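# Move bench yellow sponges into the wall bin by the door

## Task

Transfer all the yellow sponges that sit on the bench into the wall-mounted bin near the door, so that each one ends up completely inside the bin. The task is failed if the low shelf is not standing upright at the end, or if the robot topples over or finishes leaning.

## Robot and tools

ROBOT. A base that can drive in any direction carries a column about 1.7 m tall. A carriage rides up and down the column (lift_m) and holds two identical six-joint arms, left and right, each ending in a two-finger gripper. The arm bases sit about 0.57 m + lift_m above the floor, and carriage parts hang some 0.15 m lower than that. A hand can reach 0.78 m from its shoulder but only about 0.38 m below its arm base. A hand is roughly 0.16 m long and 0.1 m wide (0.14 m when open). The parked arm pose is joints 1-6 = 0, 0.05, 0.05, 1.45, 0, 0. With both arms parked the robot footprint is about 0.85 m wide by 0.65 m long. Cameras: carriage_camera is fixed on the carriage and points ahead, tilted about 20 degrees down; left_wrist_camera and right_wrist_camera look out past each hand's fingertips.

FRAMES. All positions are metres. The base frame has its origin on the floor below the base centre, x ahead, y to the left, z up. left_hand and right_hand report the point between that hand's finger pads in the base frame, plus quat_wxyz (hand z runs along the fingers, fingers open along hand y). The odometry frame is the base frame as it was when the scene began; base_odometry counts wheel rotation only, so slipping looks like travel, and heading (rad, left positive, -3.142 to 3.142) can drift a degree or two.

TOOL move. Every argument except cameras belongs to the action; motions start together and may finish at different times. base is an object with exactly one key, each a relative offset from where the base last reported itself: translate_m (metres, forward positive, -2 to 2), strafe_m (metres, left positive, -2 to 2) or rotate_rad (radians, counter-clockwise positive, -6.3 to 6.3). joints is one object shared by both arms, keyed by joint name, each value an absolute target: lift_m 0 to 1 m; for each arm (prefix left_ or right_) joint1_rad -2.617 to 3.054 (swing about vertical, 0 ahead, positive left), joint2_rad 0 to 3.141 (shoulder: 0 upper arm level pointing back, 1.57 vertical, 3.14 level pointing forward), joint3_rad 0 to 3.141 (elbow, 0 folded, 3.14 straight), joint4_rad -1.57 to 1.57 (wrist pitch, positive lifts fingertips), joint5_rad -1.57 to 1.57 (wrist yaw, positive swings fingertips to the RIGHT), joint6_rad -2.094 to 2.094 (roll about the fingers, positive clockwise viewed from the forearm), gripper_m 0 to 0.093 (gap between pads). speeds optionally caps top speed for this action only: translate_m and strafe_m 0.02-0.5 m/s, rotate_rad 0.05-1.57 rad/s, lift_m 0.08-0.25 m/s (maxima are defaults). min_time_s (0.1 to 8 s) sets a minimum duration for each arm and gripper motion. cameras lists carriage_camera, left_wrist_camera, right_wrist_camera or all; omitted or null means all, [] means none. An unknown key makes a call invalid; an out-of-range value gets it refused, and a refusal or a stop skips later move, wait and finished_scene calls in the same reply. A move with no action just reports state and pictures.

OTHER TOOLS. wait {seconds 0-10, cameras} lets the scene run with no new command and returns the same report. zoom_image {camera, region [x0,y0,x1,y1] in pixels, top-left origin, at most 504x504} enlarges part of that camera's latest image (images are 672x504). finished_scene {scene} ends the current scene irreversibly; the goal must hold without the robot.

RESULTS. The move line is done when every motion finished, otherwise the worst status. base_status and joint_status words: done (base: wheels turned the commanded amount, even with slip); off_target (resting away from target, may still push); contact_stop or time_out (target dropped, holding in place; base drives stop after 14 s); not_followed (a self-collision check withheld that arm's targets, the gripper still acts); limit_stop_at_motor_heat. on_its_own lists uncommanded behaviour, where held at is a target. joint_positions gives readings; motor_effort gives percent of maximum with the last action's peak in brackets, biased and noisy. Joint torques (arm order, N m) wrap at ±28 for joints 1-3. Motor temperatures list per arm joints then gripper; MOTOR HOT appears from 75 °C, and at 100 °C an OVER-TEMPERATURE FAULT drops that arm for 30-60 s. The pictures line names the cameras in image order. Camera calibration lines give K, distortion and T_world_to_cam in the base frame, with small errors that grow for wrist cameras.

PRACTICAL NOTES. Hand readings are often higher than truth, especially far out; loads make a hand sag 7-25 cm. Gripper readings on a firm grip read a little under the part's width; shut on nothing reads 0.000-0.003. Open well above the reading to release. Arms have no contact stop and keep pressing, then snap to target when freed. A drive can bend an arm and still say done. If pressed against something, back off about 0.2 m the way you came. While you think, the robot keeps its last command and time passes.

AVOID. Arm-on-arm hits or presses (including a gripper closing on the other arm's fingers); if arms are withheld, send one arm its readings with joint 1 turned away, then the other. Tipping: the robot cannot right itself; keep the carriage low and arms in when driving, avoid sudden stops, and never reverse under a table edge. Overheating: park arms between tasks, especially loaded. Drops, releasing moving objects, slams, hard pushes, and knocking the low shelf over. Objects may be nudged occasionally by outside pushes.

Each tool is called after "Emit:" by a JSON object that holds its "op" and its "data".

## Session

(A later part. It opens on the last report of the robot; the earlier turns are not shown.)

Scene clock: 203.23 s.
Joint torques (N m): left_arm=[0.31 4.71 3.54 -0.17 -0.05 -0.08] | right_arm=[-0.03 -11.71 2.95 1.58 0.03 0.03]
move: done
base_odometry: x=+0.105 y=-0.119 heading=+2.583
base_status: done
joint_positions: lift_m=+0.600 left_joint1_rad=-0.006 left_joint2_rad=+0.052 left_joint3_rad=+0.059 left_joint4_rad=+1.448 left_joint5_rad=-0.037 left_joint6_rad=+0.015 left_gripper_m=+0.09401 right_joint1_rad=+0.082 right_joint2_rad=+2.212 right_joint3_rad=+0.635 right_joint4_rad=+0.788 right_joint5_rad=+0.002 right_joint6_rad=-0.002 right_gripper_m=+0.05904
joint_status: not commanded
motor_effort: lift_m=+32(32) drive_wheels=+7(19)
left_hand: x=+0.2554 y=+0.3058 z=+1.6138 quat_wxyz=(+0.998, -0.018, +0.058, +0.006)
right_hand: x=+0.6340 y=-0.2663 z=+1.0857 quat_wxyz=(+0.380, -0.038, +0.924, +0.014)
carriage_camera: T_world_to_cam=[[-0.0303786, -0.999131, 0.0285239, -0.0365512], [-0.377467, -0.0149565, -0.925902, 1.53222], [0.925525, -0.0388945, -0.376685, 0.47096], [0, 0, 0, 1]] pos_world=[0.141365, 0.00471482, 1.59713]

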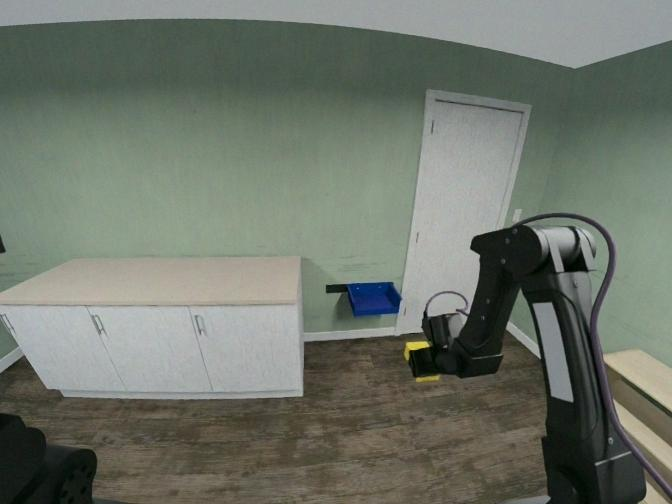

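Emit:
{"op": "move", "data": {"base": {"strafe_m":-0.12}, "speeds": {"strafe_m":0.25}, "cameras": []}}

Emit:
{"op": "move", "data": {"base": {"translate_m":0.9}, "speeds": {"translate_m":0.3}, "cameras": ["carriage_camera","right_wrist_camera"]}}

Scene clock: 216.80 s.
Joint torques (N m): left_arm=[0.12 4.68 3.54 -0.17 -0.07 -0.08] | right_arm=[0.03 -11.69 2.97 1.58 0.02 0.03]
move: done
base_odometry: x=+0.168 y=-0.017 heading=+2.584
base_status: done
joint_positions: lift_m=+0.600 left_joint1_rad=-0.005 left_joint2_rad=+0.052 left_joint3_rad=+0.059 left_joint4_rad=+1.448 left_joint5_rad=-0.037 left_joint6_rad=+0.015 left_gripper_m=+0.09401 right_joint1_rad=+0.081 right_joint2_rad=+2.212 right_joint3_rad=+0.635 right_joint4_rad=+0.788 right_joint5_rad=+0.003 right_joint6_rad=-0.002 right_gripper_m=+0.05904
joint_status: not commanded
motor_effort: lift_m=+32(32) drive_wheels=-4(14)
left_hand: x=+0.2554 y=+0.3057 z=+1.6138 quat_wxyz=(+0.998, -0.018, +0.058, +0.006)
right_hand: x=+0.6340 y=-0.2668 z=+1.0857 quat_wxyz=(+0.380, -0.038, +0.924, +0.014)

Scene clock: 221.30 s.
Joint torques (N m): left_arm=[0.14 4.71 3.59 -0.18 -0.05 -0.08] | right_arm=[0.05 -11.74 2.95 1.58 0.02 0.03]
move: done
base_odometry: x=-0.595 y=+0.459 heading=+2.584
base_status: done
joint_positions: lift_m=+0.600 left_joint1_rad=-0.005 left_joint2_rad=+0.052 left_joint3_rad=+0.059 left_joint4_rad=+1.449 left_joint5_rad=-0.037 left_joint6_rad=+0.015 left_gripper_m=+0.09401 right_joint1_rad=+0.081 right_joint2_rad=+2.212 right_joint3_rad=+0.635 right_joint4_rad=+0.787 right_joint5_rad=+0.003 right_joint6_rad=-0.002 right_gripper_m=+0.05904
joint_status: not commanded
motor_effort: lift_m=+32(32) drive_wheels=-2(15)
left_hand: x=+0.2550 y=+0.3057 z=+1.6139 quat_wxyz=(+0.998, -0.018, +0.057, +0.006)
right_hand: x=+0.6339 y=-0.2668 z=+1.0856 quat_wxyz=(+0.380, -0.038, +0.924, +0.014)
carriage_camera: T_world_to_cam=[[-0.0303786, -0.999131, 0.0285239, -0.0365512], [-0.377467, -0.0149565, -0.925902, 1.53222], [0.925525, -0.0388945, -0.376685, 0.47096], [0, 0, 0, 1]] pos_world=[0.141365, 0.00471482, 1.59713]
right_wrist_camera: T_world_to_cam=[[0.114472, -0.991314, 0.0647553, -0.421048], [-0.980231, -0.123301, -0.154738, 0.761983], [0.161378, -0.0457619, -0.985831, 1.0826], [0, 0, 0, 1]] pos_world=[0.620409, -0.273896, 1.21244]

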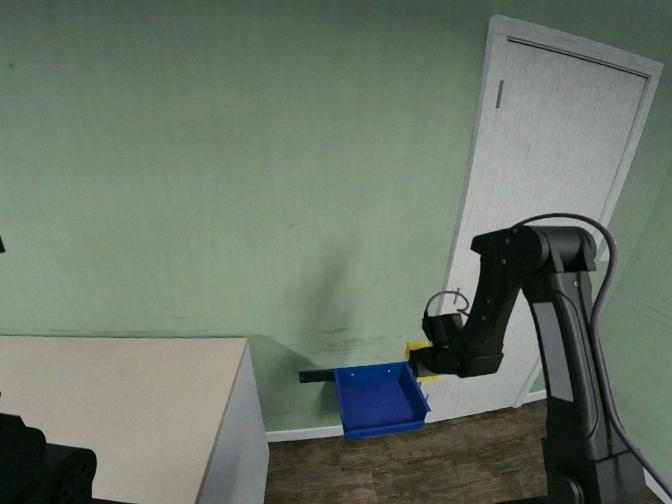

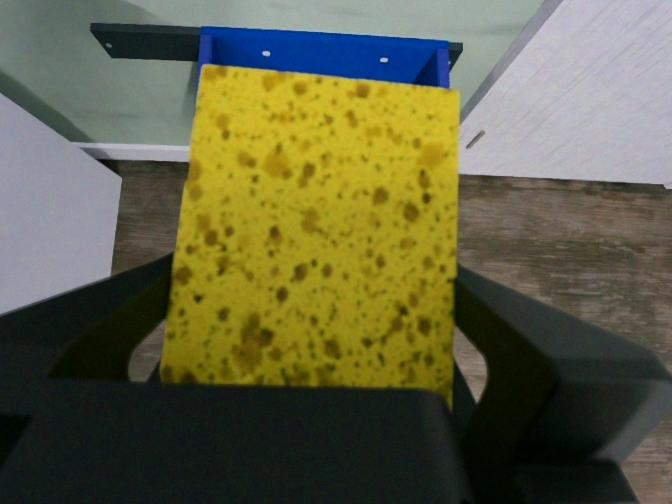

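Emit:
{"op": "move", "data": {"base": {"translate_m":0.3}, "speeds": {"translate_m":0.2}, "cameras": []}}

Emit:
{"op": "move", "data": {"joints": {"lift_m":0.2}, "cameras": ["carriage_camera","right_wrist_camera"]}}

Scene clock: 238.30 s.
Joint torques (N m): left_arm=[0.18 4.64 3.58 -0.22 -0.05 -0.08] | right_arm=[0.02 -11.71 2.95 1.58 0.02 0.03]
Motor temperatures (°C): left_arm=[26 37 34 28 28 27 27] | right_arm=[25 44 38 39 28 28 30]
move: done
base_odometry: x=-0.850 y=+0.619 heading=+2.583
base_status: done
joint_positions: lift_m=+0.600 left_joint1_rad=-0.005 left_joint2_rad=+0.052 left_joint3_rad=+0.059 left_joint4_rad=+1.450 left_joint5_rad=-0.037 left_joint6_rad=+0.015 left_gripper_m=+0.09401 right_joint1_rad=+0.081 right_joint2_rad=+2.212 right_joint3_rad=+0.635 right_joint4_rad=+0.787 right_joint5_rad=+0.003 right_joint6_rad=-0.002 right_gripper_m=+0.05904
joint_status: not commanded
motor_effort: lift_m=+32(32) drive_wheels=-1(18)
left_hand: x=+0.2547 y=+0.3057 z=+1.6139 quat_wxyz=(+0.998, -0.018, +0.057, +0.006)
right_hand: x=+0.6338 y=-0.2668 z=+1.0855 quat_wxyz=(+0.380, -0.038, +0.924, +0.014)

Scene clock: 239.90 s.
Joint torques (N m): left_arm=[0.09 5.52 4.56 -0.19 -0.07 -0.08] | right_arm=[-0.38 -12.64 3.3 1.71 0.04 0.03]
move: contact_stop
base_odometry: x=-0.850 y=+0.618 heading=+2.584
base_status: not commanded
joint_positions: lift_m=+0.373 left_joint1_rad=-0.003 left_joint2_rad=+0.043 left_joint3_rad=+0.047 left_joint4_rad=+1.450 left_joint5_rad=-0.037 left_joint6_rad=+0.015 left_gripper_m=+0.09401 right_joint1_rad=+0.085 right_joint2_rad=+2.223 right_joint3_rad=+0.629 right_joint4_rad=+0.773 right_joint5_rad=+0.001 right_joint6_rad=-0.002 right_gripper_m=+0.05904
joint_status: lift_m contact_stop (moved -0.227 of -0.400)
on_its_own: lift_m is held at +0.373, not at your +0.200, since a contact_stop
motor_effort: lift_m=+31(34) drive_wheels=+7(12)
left_hand: x=+0.2558 y=+0.3057 z=+1.3839 quat_wxyz=(+0.998, -0.018, +0.059, +0.007)
right_hand: x=+0.6267 y=-0.2656 z=+0.8511 quat_wxyz=(+0.366, -0.040, +0.930, +0.015)
carriage_camera: T_world_to_cam=[[-0.0303786, -0.999131, 0.0285239, -0.030082], [-0.377467, -0.0149565, -0.925902, 1.32222], [0.925525, -0.0388945, -0.376685, 0.385528], [0, 0, 0, 1]] pos_world=[0.141365, 0.00471482, 1.37033]
right_wrist_camera: T_world_to_cam=[[0.120974, -0.99066, 0.0629072, -0.406232], [-0.983867, -0.128077, -0.124907, 0.69439], [0.131797, -0.0467818, -0.990172, 0.874636], [0, 0, 0, 1]] pos_world=[0.617056, -0.272586, 0.978329]

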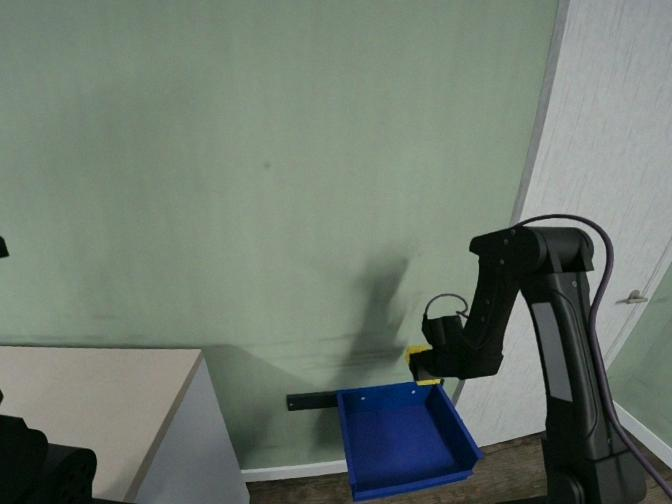

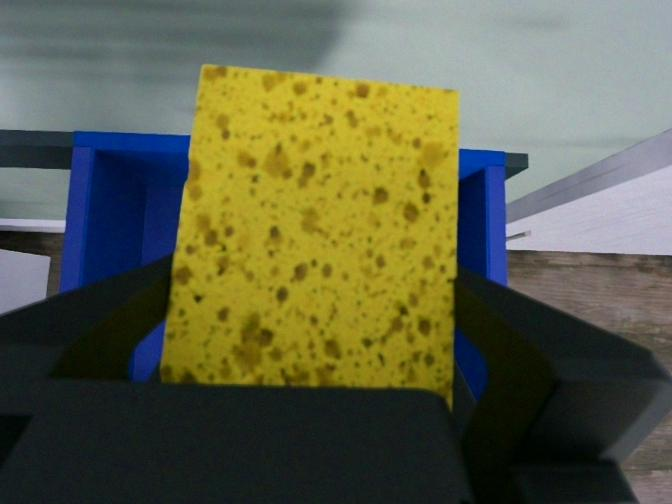

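Emit:
{"op": "move", "data": {"joints": {"lift_m":0.5}, "cameras": []}}

Emit:
{"op": "move", "data": {"base": {"strafe_m":-0.17}, "joints": {"right_joint1_rad":0.52}, "speeds": {"strafe_m":0.2}, "min_time_s": 2, "cameras": ["carriage_camera","right_wrist_camera"]}}

Emit:
{"op": "move", "data": {"joints": {"lift_m":0.2}, "speeds": {"lift_m":0.12}, "cameras": ["carriage_camera","right_wrist_camera"]}}

Scene clock: 251.63 s.
Joint torques (N m): left_arm=[0.05 5.45 4.55 -0.19 -0.05 -0.07] | right_arm=[-0.34 -12.34 3.33 1.66 0.03 0.04]
move: done
base_odometry: x=-0.850 y=+0.618 heading=+2.584
base_status: not commanded
joint_positions: lift_m=+0.500 left_joint1_rad=-0.003 left_joint2_rad=+0.043 left_joint3_rad=+0.047 left_joint4_rad=+1.450 left_joint5_rad=-0.037 left_joint6_rad=+0.015 left_gripper_m=+0.09401 right_joint1_rad=+0.085 right_joint2_rad=+2.219 right_joint3_rad=+0.629 right_joint4_rad=+0.778 right_joint5_rad=+0.001 right_joint6_rad=-0.002 right_gripper_m=+0.05904
joint_status: all done
motor_effort: lift_m=+32(41) drive_wheels=+7(7)
left_hand: x=+0.2558 y=+0.3057 z=+1.5106 quat_wxyz=(+0.998, -0.018, +0.059, +0.007)
right_hand: x=+0.6284 y=-0.2655 z=+0.9801 quat_wxyz=(+0.370, -0.040, +0.928, +0.015)

Scene clock: 253.93 s.
Joint torques (N m): left_arm=[-0.01 5.46 4.52 -0.19 -0.06 -0.08] | right_arm=[0.25 -12.31 3.32 1.66 0.03 0.03]
move: done
base_odometry: x=-0.760 y=+0.763 heading=+2.584
base_status: done
joint_positions: lift_m=+0.500 left_joint1_rad=-0.003 left_joint2_rad=+0.043 left_joint3_rad=+0.047 left_joint4_rad=+1.450 left_joint5_rad=-0.037 left_joint6_rad=+0.015 left_gripper_m=+0.09401 right_joint1_rad=+0.514 right_joint2_rad=+2.219 right_joint3_rad=+0.629 right_joint4_rad=+0.778 right_joint5_rad=+0.001 right_joint6_rad=-0.002 right_gripper_m=+0.05904
joint_status: all done
motor_effort: lift_m=+32(32) drive_wheels=+1(14)
left_hand: x=+0.2558 y=+0.3057 z=+1.5106 quat_wxyz=(+0.998, -0.018, +0.059, +0.007)
right_hand: x=+0.5777 y=-0.1011 z=+0.9801 quat_wxyz=(+0.359, -0.237, +0.898, +0.093)
carriage_camera: T_world_to_cam=[[-0.0303786, -0.999131, 0.0285239, -0.0336988], [-0.377467, -0.0149565, -0.925902, 1.43963], [0.925525, -0.0388945, -0.376685, 0.433292], [0, 0, 0, 1]] pos_world=[0.141365, 0.00471482, 1.49713]
right_wrist_camera: T_world_to_cam=[[0.521779, -0.850739, 0.0631656, -0.46314], [-0.840338, -0.525325, -0.133663, 0.568836], [0.146895, 0.0166622, -0.989012, 1.01318], [0, 0, 0, 1]] pos_world=[0.570841, -0.112069, 1.10733]

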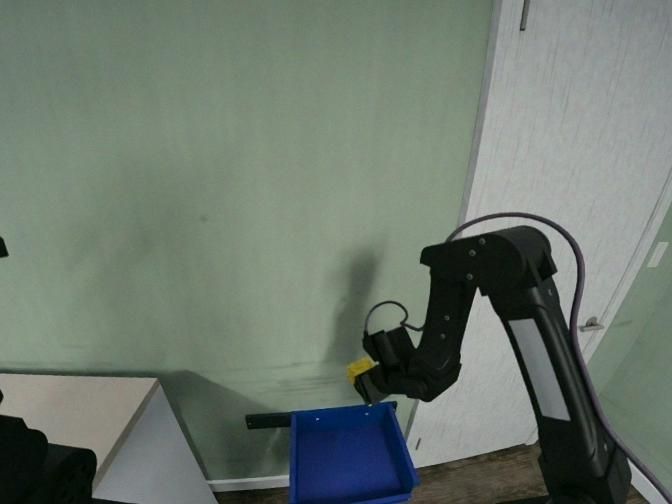

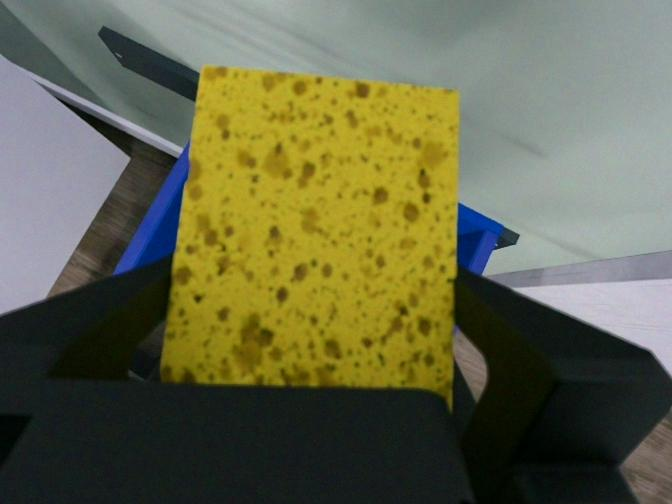

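Scene clock: 256.83 s.
Joint torques (N m): left_arm=[-0.01 5.46 4.56 -0.2 -0.07 -0.08] | right_arm=[0.21 -12.21 3.37 1.67 0.03 0.03]
move: done
base_odometry: x=-0.760 y=+0.763 heading=+2.584
base_status: not commanded
joint_positions: lift_m=+0.200 left_joint1_rad=-0.003 left_joint2_rad=+0.044 left_joint3_rad=+0.047 left_joint4_rad=+1.450 left_joint5_rad=-0.037 left_joint6_rad=+0.015 left_gripper_m=+0.09401 right_joint1_rad=+0.514 right_joint2_rad=+2.218 right_joint3_rad=+0.629 right_joint4_rad=+0.777 right_joint5_rad=+0.001 right_joint6_rad=-0.002 right_gripper_m=+0.05904
joint_status: all done
motor_effort: lift_m=+30(31) drive_wheels=+1(1)
left_hand: x=+0.2560 y=+0.3057 z=+1.2108 quat_wxyz=(+0.998, -0.018, +0.059, +0.007)
right_hand: x=+0.5777 y=-0.1011 z=+0.6805 quat_wxyz=(+0.358, -0.237, +0.898, +0.093)
carriage_camera: T_world_to_cam=[[-0.0303786, -0.999131, 0.0285239, -0.0251473], [-0.377467, -0.0149565, -0.925902, 1.16204], [0.925525, -0.0388945, -0.376685, 0.320362], [0, 0, 0, 1]] pos_world=[0.141365, 0.00471482, 1.19733]
right_wrist_camera: T_world_to_cam=[[0.521798, -0.850726, 0.0631821, -0.444284], [-0.840378, -0.525351, -0.133309, 0.528596], [0.146602, 0.0164633, -0.989059, 0.716937], [0, 0, 0, 1]] pos_world=[0.570942, -0.112068, 0.80763]

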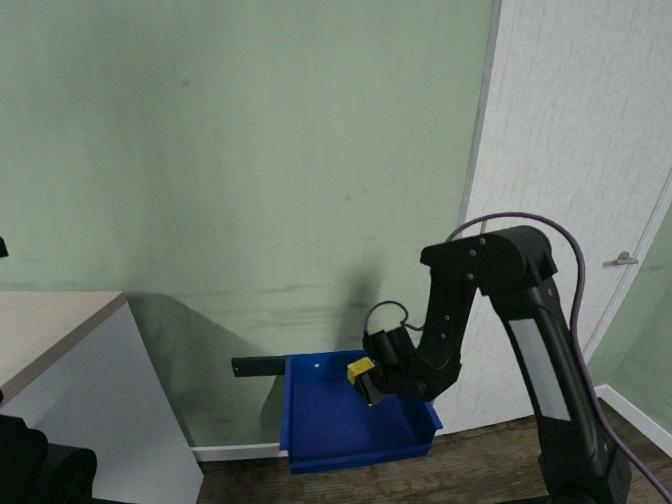

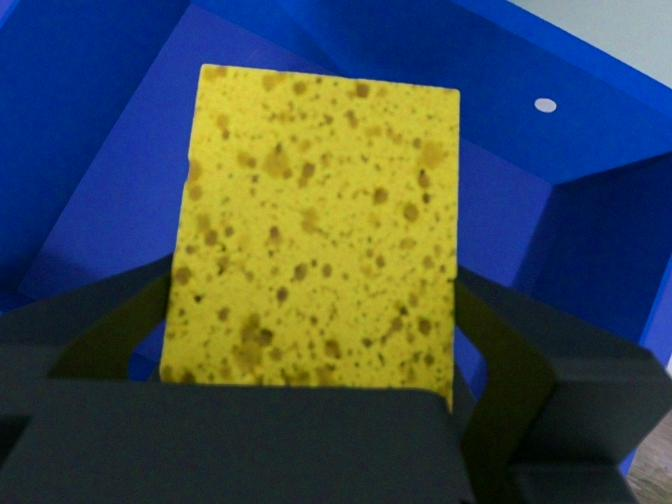

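Emit:
{"op": "move", "data": {"joints": {"lift_m":0.1}, "speeds": {"lift_m":0.1}, "cameras": ["carriage_camera","right_wrist_camera"]}}

Emit:
{"op": "zoom_image", "data": {"camera": "carriage_camera", "region": [260, 250, 500, 470]}}

Scene clock: 264.17 s.
Joint torques (N m): left_arm=[0.03 5.48 4.51 -0.19 -0.07 -0.09] | right_arm=[0.21 -12.1 3.36 1.67 0.03 0.03]
move: done
base_odometry: x=-0.760 y=+0.763 heading=+2.584
base_status: not commanded
joint_positions: lift_m=+0.100 left_joint1_rad=-0.003 left_joint2_rad=+0.044 left_joint3_rad=+0.047 left_joint4_rad=+1.450 left_joint5_rad=-0.037 left_joint6_rad=+0.015 left_gripper_m=+0.09401 right_joint1_rad=+0.514 right_joint2_rad=+2.217 right_joint3_rad=+0.629 right_joint4_rad=+0.777 right_joint5_rad=+0.001 right_joint6_rad=-0.002 right_gripper_m=+0.05904
joint_status: all done
motor_effort: lift_m=+30(31) drive_wheels=+1(1)
left_hand: x=+0.2560 y=+0.3057 z=+1.1108 quat_wxyz=(+0.998, -0.018, +0.059, +0.007)
right_hand: x=+0.5779 y=-0.1010 z=+0.5809 quat_wxyz=(+0.359, -0.237, +0.898, +0.093)
carriage_camera: T_world_to_cam=[[-0.0303786, -0.999131, 0.0285239, -0.0222949], [-0.377467, -0.0149565, -0.925902, 1.06945], [0.925525, -0.0388945, -0.376685, 0.282694], [0, 0, 0, 1]] pos_world=[0.141365, 0.00471482, 1.09733]
right_wrist_camera: T_world_to_cam=[[0.521696, -0.850782, 0.0632698, -0.437916], [-0.840267, -0.525245, -0.134418, 0.516101], [0.147593, 0.016962, -0.988903, 0.617806], [0, 0, 0, 1]] pos_world=[0.570938, -0.111971, 0.70803]

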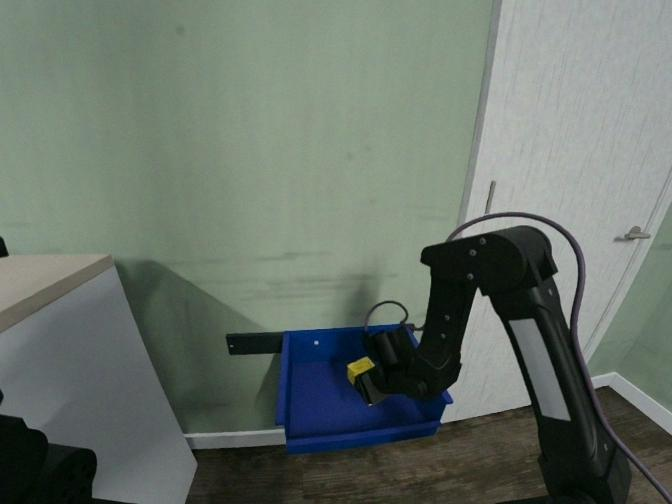

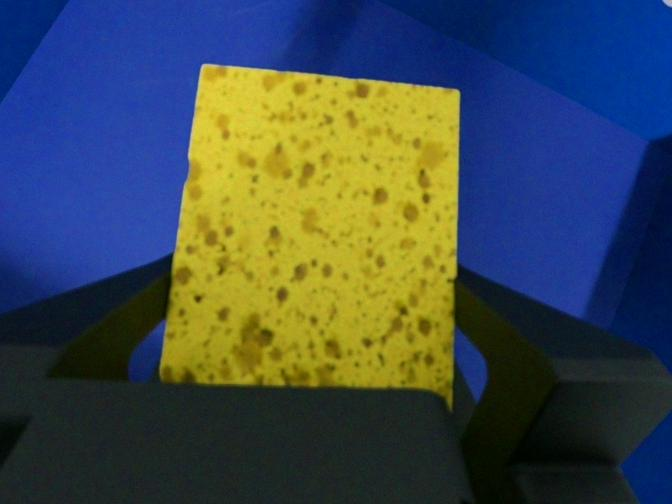

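Scaled by 2.100 (camera's finer frame: 960x720).

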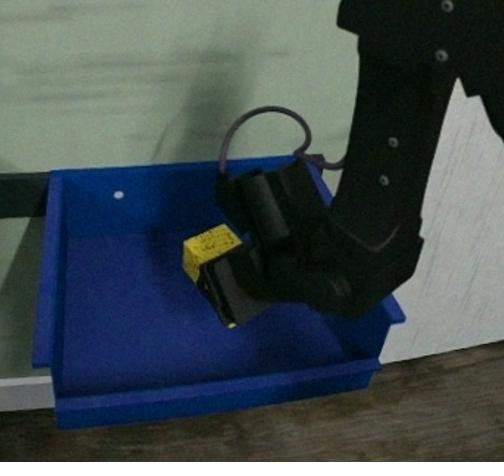

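Emit:
{"op": "move", "data": {"joints": {"lift_m":0.05}, "speeds": {"lift_m":0.08}, "cameras": ["carriage_camera","right_wrist_camera"]}}

Emit:
{"op": "zoom_image", "data": {"camera": "carriage_camera", "region": [260, 230, 500, 450]}}

Scene clock: 269.40 s.
Joint torques (N m): left_arm=[0.02 5.49 4.57 -0.19 -0.06 -0.08] | right_arm=[0.24 -12.04 3.36 1.66 0.04 0.03]
move: done
base_odometry: x=-0.760 y=+0.763 heading=+2.584
base_status: not commanded
joint_positions: lift_m=+0.050 left_joint1_rad=-0.003 left_joint2_rad=+0.044 left_joint3_rad=+0.047 left_joint4_rad=+1.450 left_joint5_rad=-0.037 left_joint6_rad=+0.015 left_gripper_m=+0.09401 right_joint1_rad=+0.514 right_joint2_rad=+2.217 right_joint3_rad=+0.629 right_joint4_rad=+0.777 right_joint5_rad=+0.001 right_joint6_rad=-0.002 right_gripper_m=+0.05904
joint_status: all done
motor_effort: lift_m=+30(32) drive_wheels=+1(1)
left_hand: x=+0.2560 y=+0.3057 z=+1.0609 quat_wxyz=(+0.998, -0.018, +0.059, +0.007)
right_hand: x=+0.5781 y=-0.1009 z=+0.5312 quat_wxyz=(+0.359, -0.237, +0.898, +0.093)
carriage_camera: T_world_to_cam=[[-0.0303786, -0.999131, 0.0285239, -0.0208716], [-0.377467, -0.0149565, -0.925902, 1.02325], [0.925525, -0.0388945, -0.376685, 0.263897], [0, 0, 0, 1]] pos_world=[0.141365, 0.00471482, 1.04743]
right_wrist_camera: T_world_to_cam=[[0.521701, -0.85078, 0.0632494, -0.434813], [-0.840159, -0.525235, -0.135138, 0.509914], [0.148193, 0.017362, -0.988806, 0.568281], [0, 0, 0, 1]] pos_world=[0.571036, -0.111972, 0.65833]

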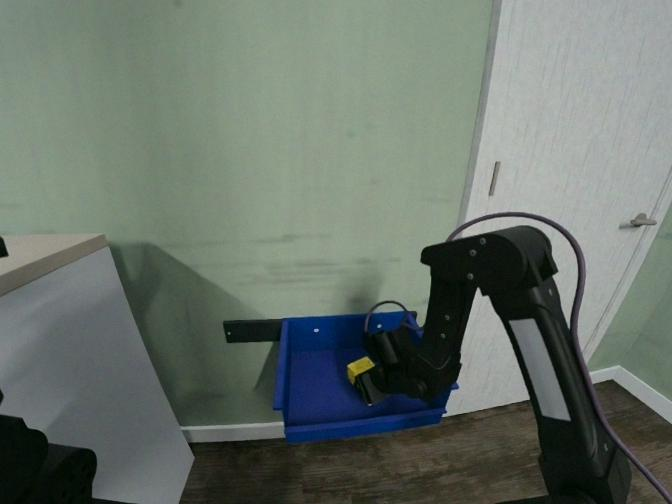

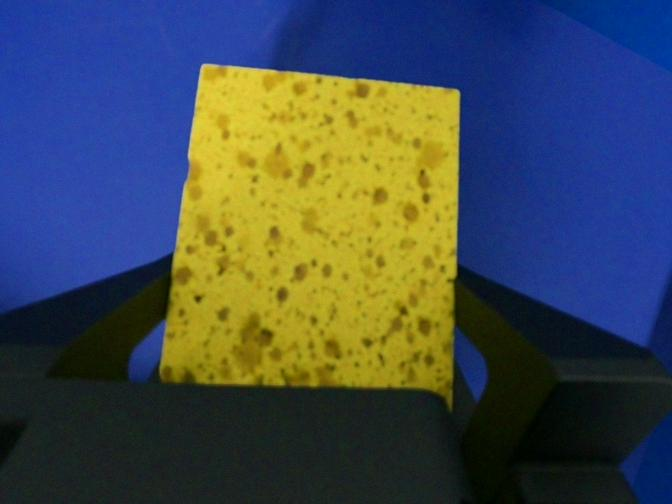

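Scaled by 2.100 (camera's finer frame: 960x720).

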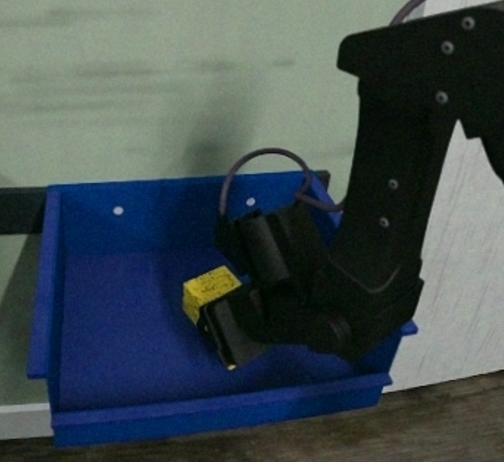

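Emit:
{"op": "move", "data": {"joints": {"lift_m":0.01}, "speeds": {"lift_m":0.08}, "cameras": ["carriage_camera","right_wrist_camera"]}}

Emit:
{"op": "zoom_image", "data": {"camera": "carriage_camera", "region": [260, 230, 500, 450]}}

Scene clock: 275.73 s.
Joint torques (N m): left_arm=[0.02 5.5 4.53 -0.19 -0.07 -0.08] | right_arm=[0.25 -12.01 3.28 1.5 0.03 0.03]
move: done
base_odometry: x=-0.760 y=+0.763 heading=+2.584
base_status: not commanded
joint_positions: lift_m=+0.010 left_joint1_rad=-0.003 left_joint2_rad=+0.044 left_joint3_rad=+0.047 left_joint4_rad=+1.450 left_joint5_rad=-0.037 left_joint6_rad=+0.015 left_gripper_m=+0.09401 right_joint1_rad=+0.514 right_joint2_rad=+2.216 right_joint3_rad=+0.630 right_joint4_rad=+0.796 right_joint5_rad=+0.001 right_joint6_rad=-0.002 right_gripper_m=+0.05904
joint_status: all done
motor_effort: lift_m=+29(30) drive_wheels=+1(1)
left_hand: x=+0.2560 y=+0.3057 z=+1.0209 quat_wxyz=(+0.998, -0.018, +0.059, +0.007)
right_hand: x=+0.5816 y=-0.0990 z=+0.4950 quat_wxyz=(+0.368, -0.236, +0.894, +0.096)
carriage_camera: T_world_to_cam=[[-0.0303786, -0.999131, 0.0285239, -0.0197306], [-0.377467, -0.0149565, -0.925902, 0.986211], [0.925525, -0.0388945, -0.376685, 0.24883], [0, 0, 0, 1]] pos_world=[0.141365, 0.00471482, 1.00743]
right_wrist_camera: T_world_to_cam=[[0.520509, -0.851457, 0.0639652, -0.432428], [-0.837583, -0.52371, -0.155509, 0.51774], [0.165908, 0.0273677, -0.985761, 0.521178], [0, 0, 0, 1]] pos_world=[0.572265, -0.111312, 0.621931]

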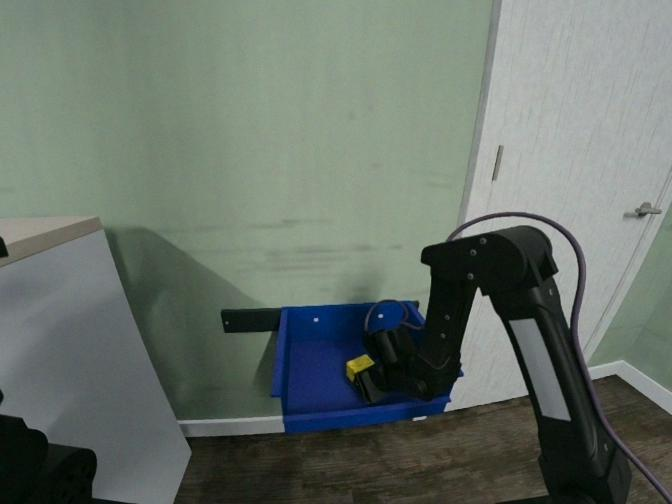

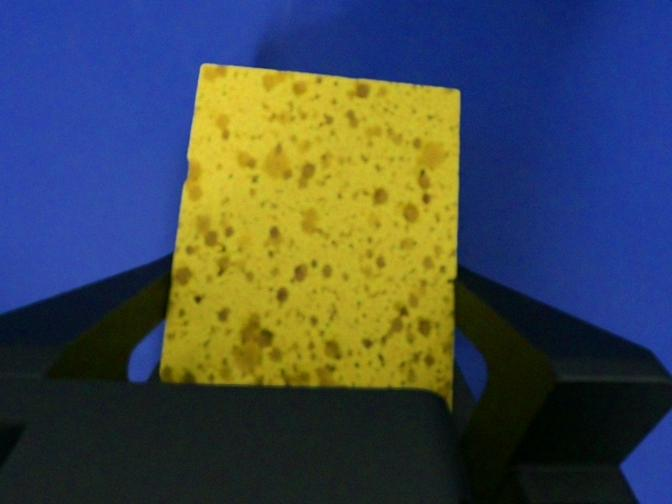

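Scaled by 2.100 (camera's finer frame: 960x720).

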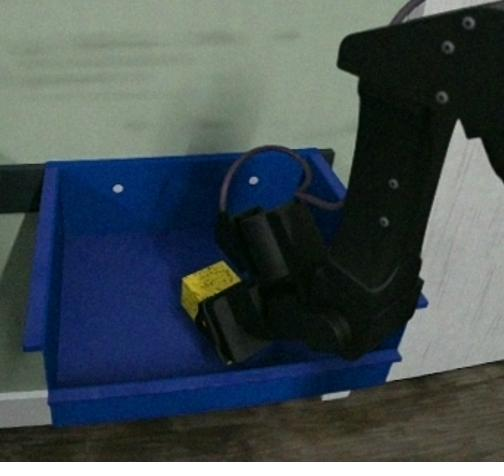

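j4 bent slightly: it's resting on the floor. Release.

Emit:
{"op": "move", "data": {"joints": {"right_gripper_m":0.09}, "min_time_s": 2, "cameras": []}}

Emit:
{"op": "move", "data": {"joints": {"lift_m":0.3}, "speeds": {"lift_m":0.1}, "cameras": ["carriage_camera","right_wrist_camera"]}}

Scene clock: 283.30 s.
Joint torques (N m): left_arm=[0.05 5.49 4.53 -0.18 -0.06 -0.08] | right_arm=[0.24 -12.01 3.29 1.49 0.04 0.03]
move: done
base_odometry: x=-0.760 y=+0.763 heading=+2.584
base_status: not commanded
joint_positions: lift_m=+0.010 left_joint1_rad=-0.003 left_joint2_rad=+0.044 left_joint3_rad=+0.047 left_joint4_rad=+1.450 left_joint5_rad=-0.037 left_joint6_rad=+0.015 left_gripper_m=+0.09401 right_joint1_rad=+0.514 right_joint2_rad=+2.216 right_joint3_rad=+0.630 right_joint4_rad=+0.796 right_joint5_rad=+0.001 right_joint6_rad=-0.002 right_gripper_m=+0.08992
joint_status: all done
motor_effort: lift_m=+29(29) drive_wheels=+1(1)
left_hand: x=+0.2560 y=+0.3057 z=+1.0209 quat_wxyz=(+0.998, -0.018, +0.059, +0.007)
right_hand: x=+0.5816 y=-0.0990 z=+0.4950 quat_wxyz=(+0.368, -0.236, +0.894, +0.096)

Scene clock: 286.60 s.
Joint torques (N m): left_arm=[0.05 5.52 4.56 -0.19 -0.06 -0.08] | right_arm=[0.21 -11.92 3.25 1.58 0.03 0.03]
move: done
base_odometry: x=-0.760 y=+0.763 heading=+2.584
base_status: not commanded
joint_positions: lift_m=+0.300 left_joint1_rad=-0.003 left_joint2_rad=+0.044 left_joint3_rad=+0.047 left_joint4_rad=+1.450 left_joint5_rad=-0.037 left_joint6_rad=+0.015 left_gripper_m=+0.09401 right_joint1_rad=+0.514 right_joint2_rad=+2.215 right_joint3_rad=+0.630 right_joint4_rad=+0.787 right_joint5_rad=+0.001 right_joint6_rad=-0.002 right_gripper_m=+0.08992
joint_status: all done
motor_effort: lift_m=+32(40) drive_wheels=+1(1)
left_hand: x=+0.2560 y=+0.3057 z=+1.3107 quat_wxyz=(+0.998, -0.018, +0.059, +0.007)
right_hand: x=+0.5803 y=-0.0997 z=+0.7834 quat_wxyz=(+0.365, -0.236, +0.896, +0.095)
right_wrist_camera: T_world_to_cam=[[0.52103, -0.851158, 0.0637085, -0.450876], [-0.838656, -0.524394, -0.147195, 0.555166], [0.158695, 0.0232637, -0.987054, 0.810481], [0, 0, 0, 1]] pos_world=[0.571894, -0.111495, 0.910431]

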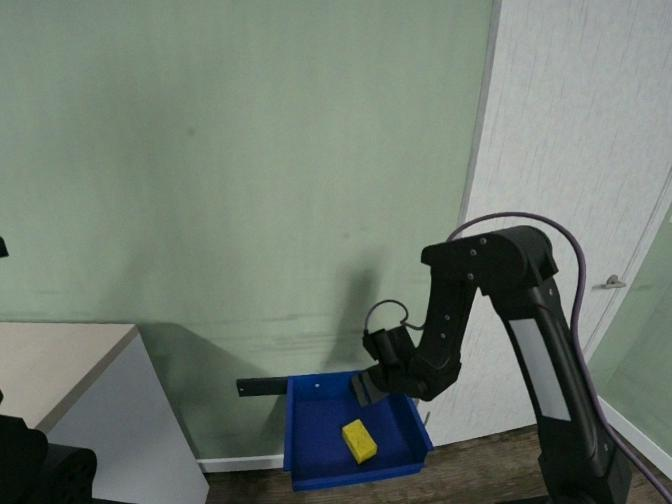

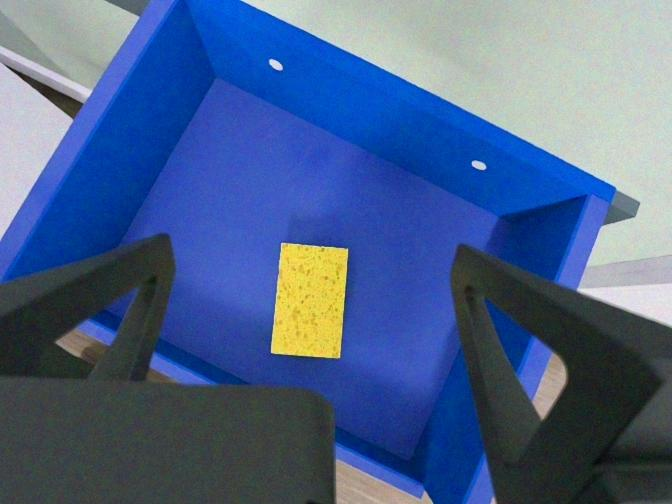

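Emit:
{"op": "finished_scene", "data": {"scene": 2}}

The scene is finished: the task was done.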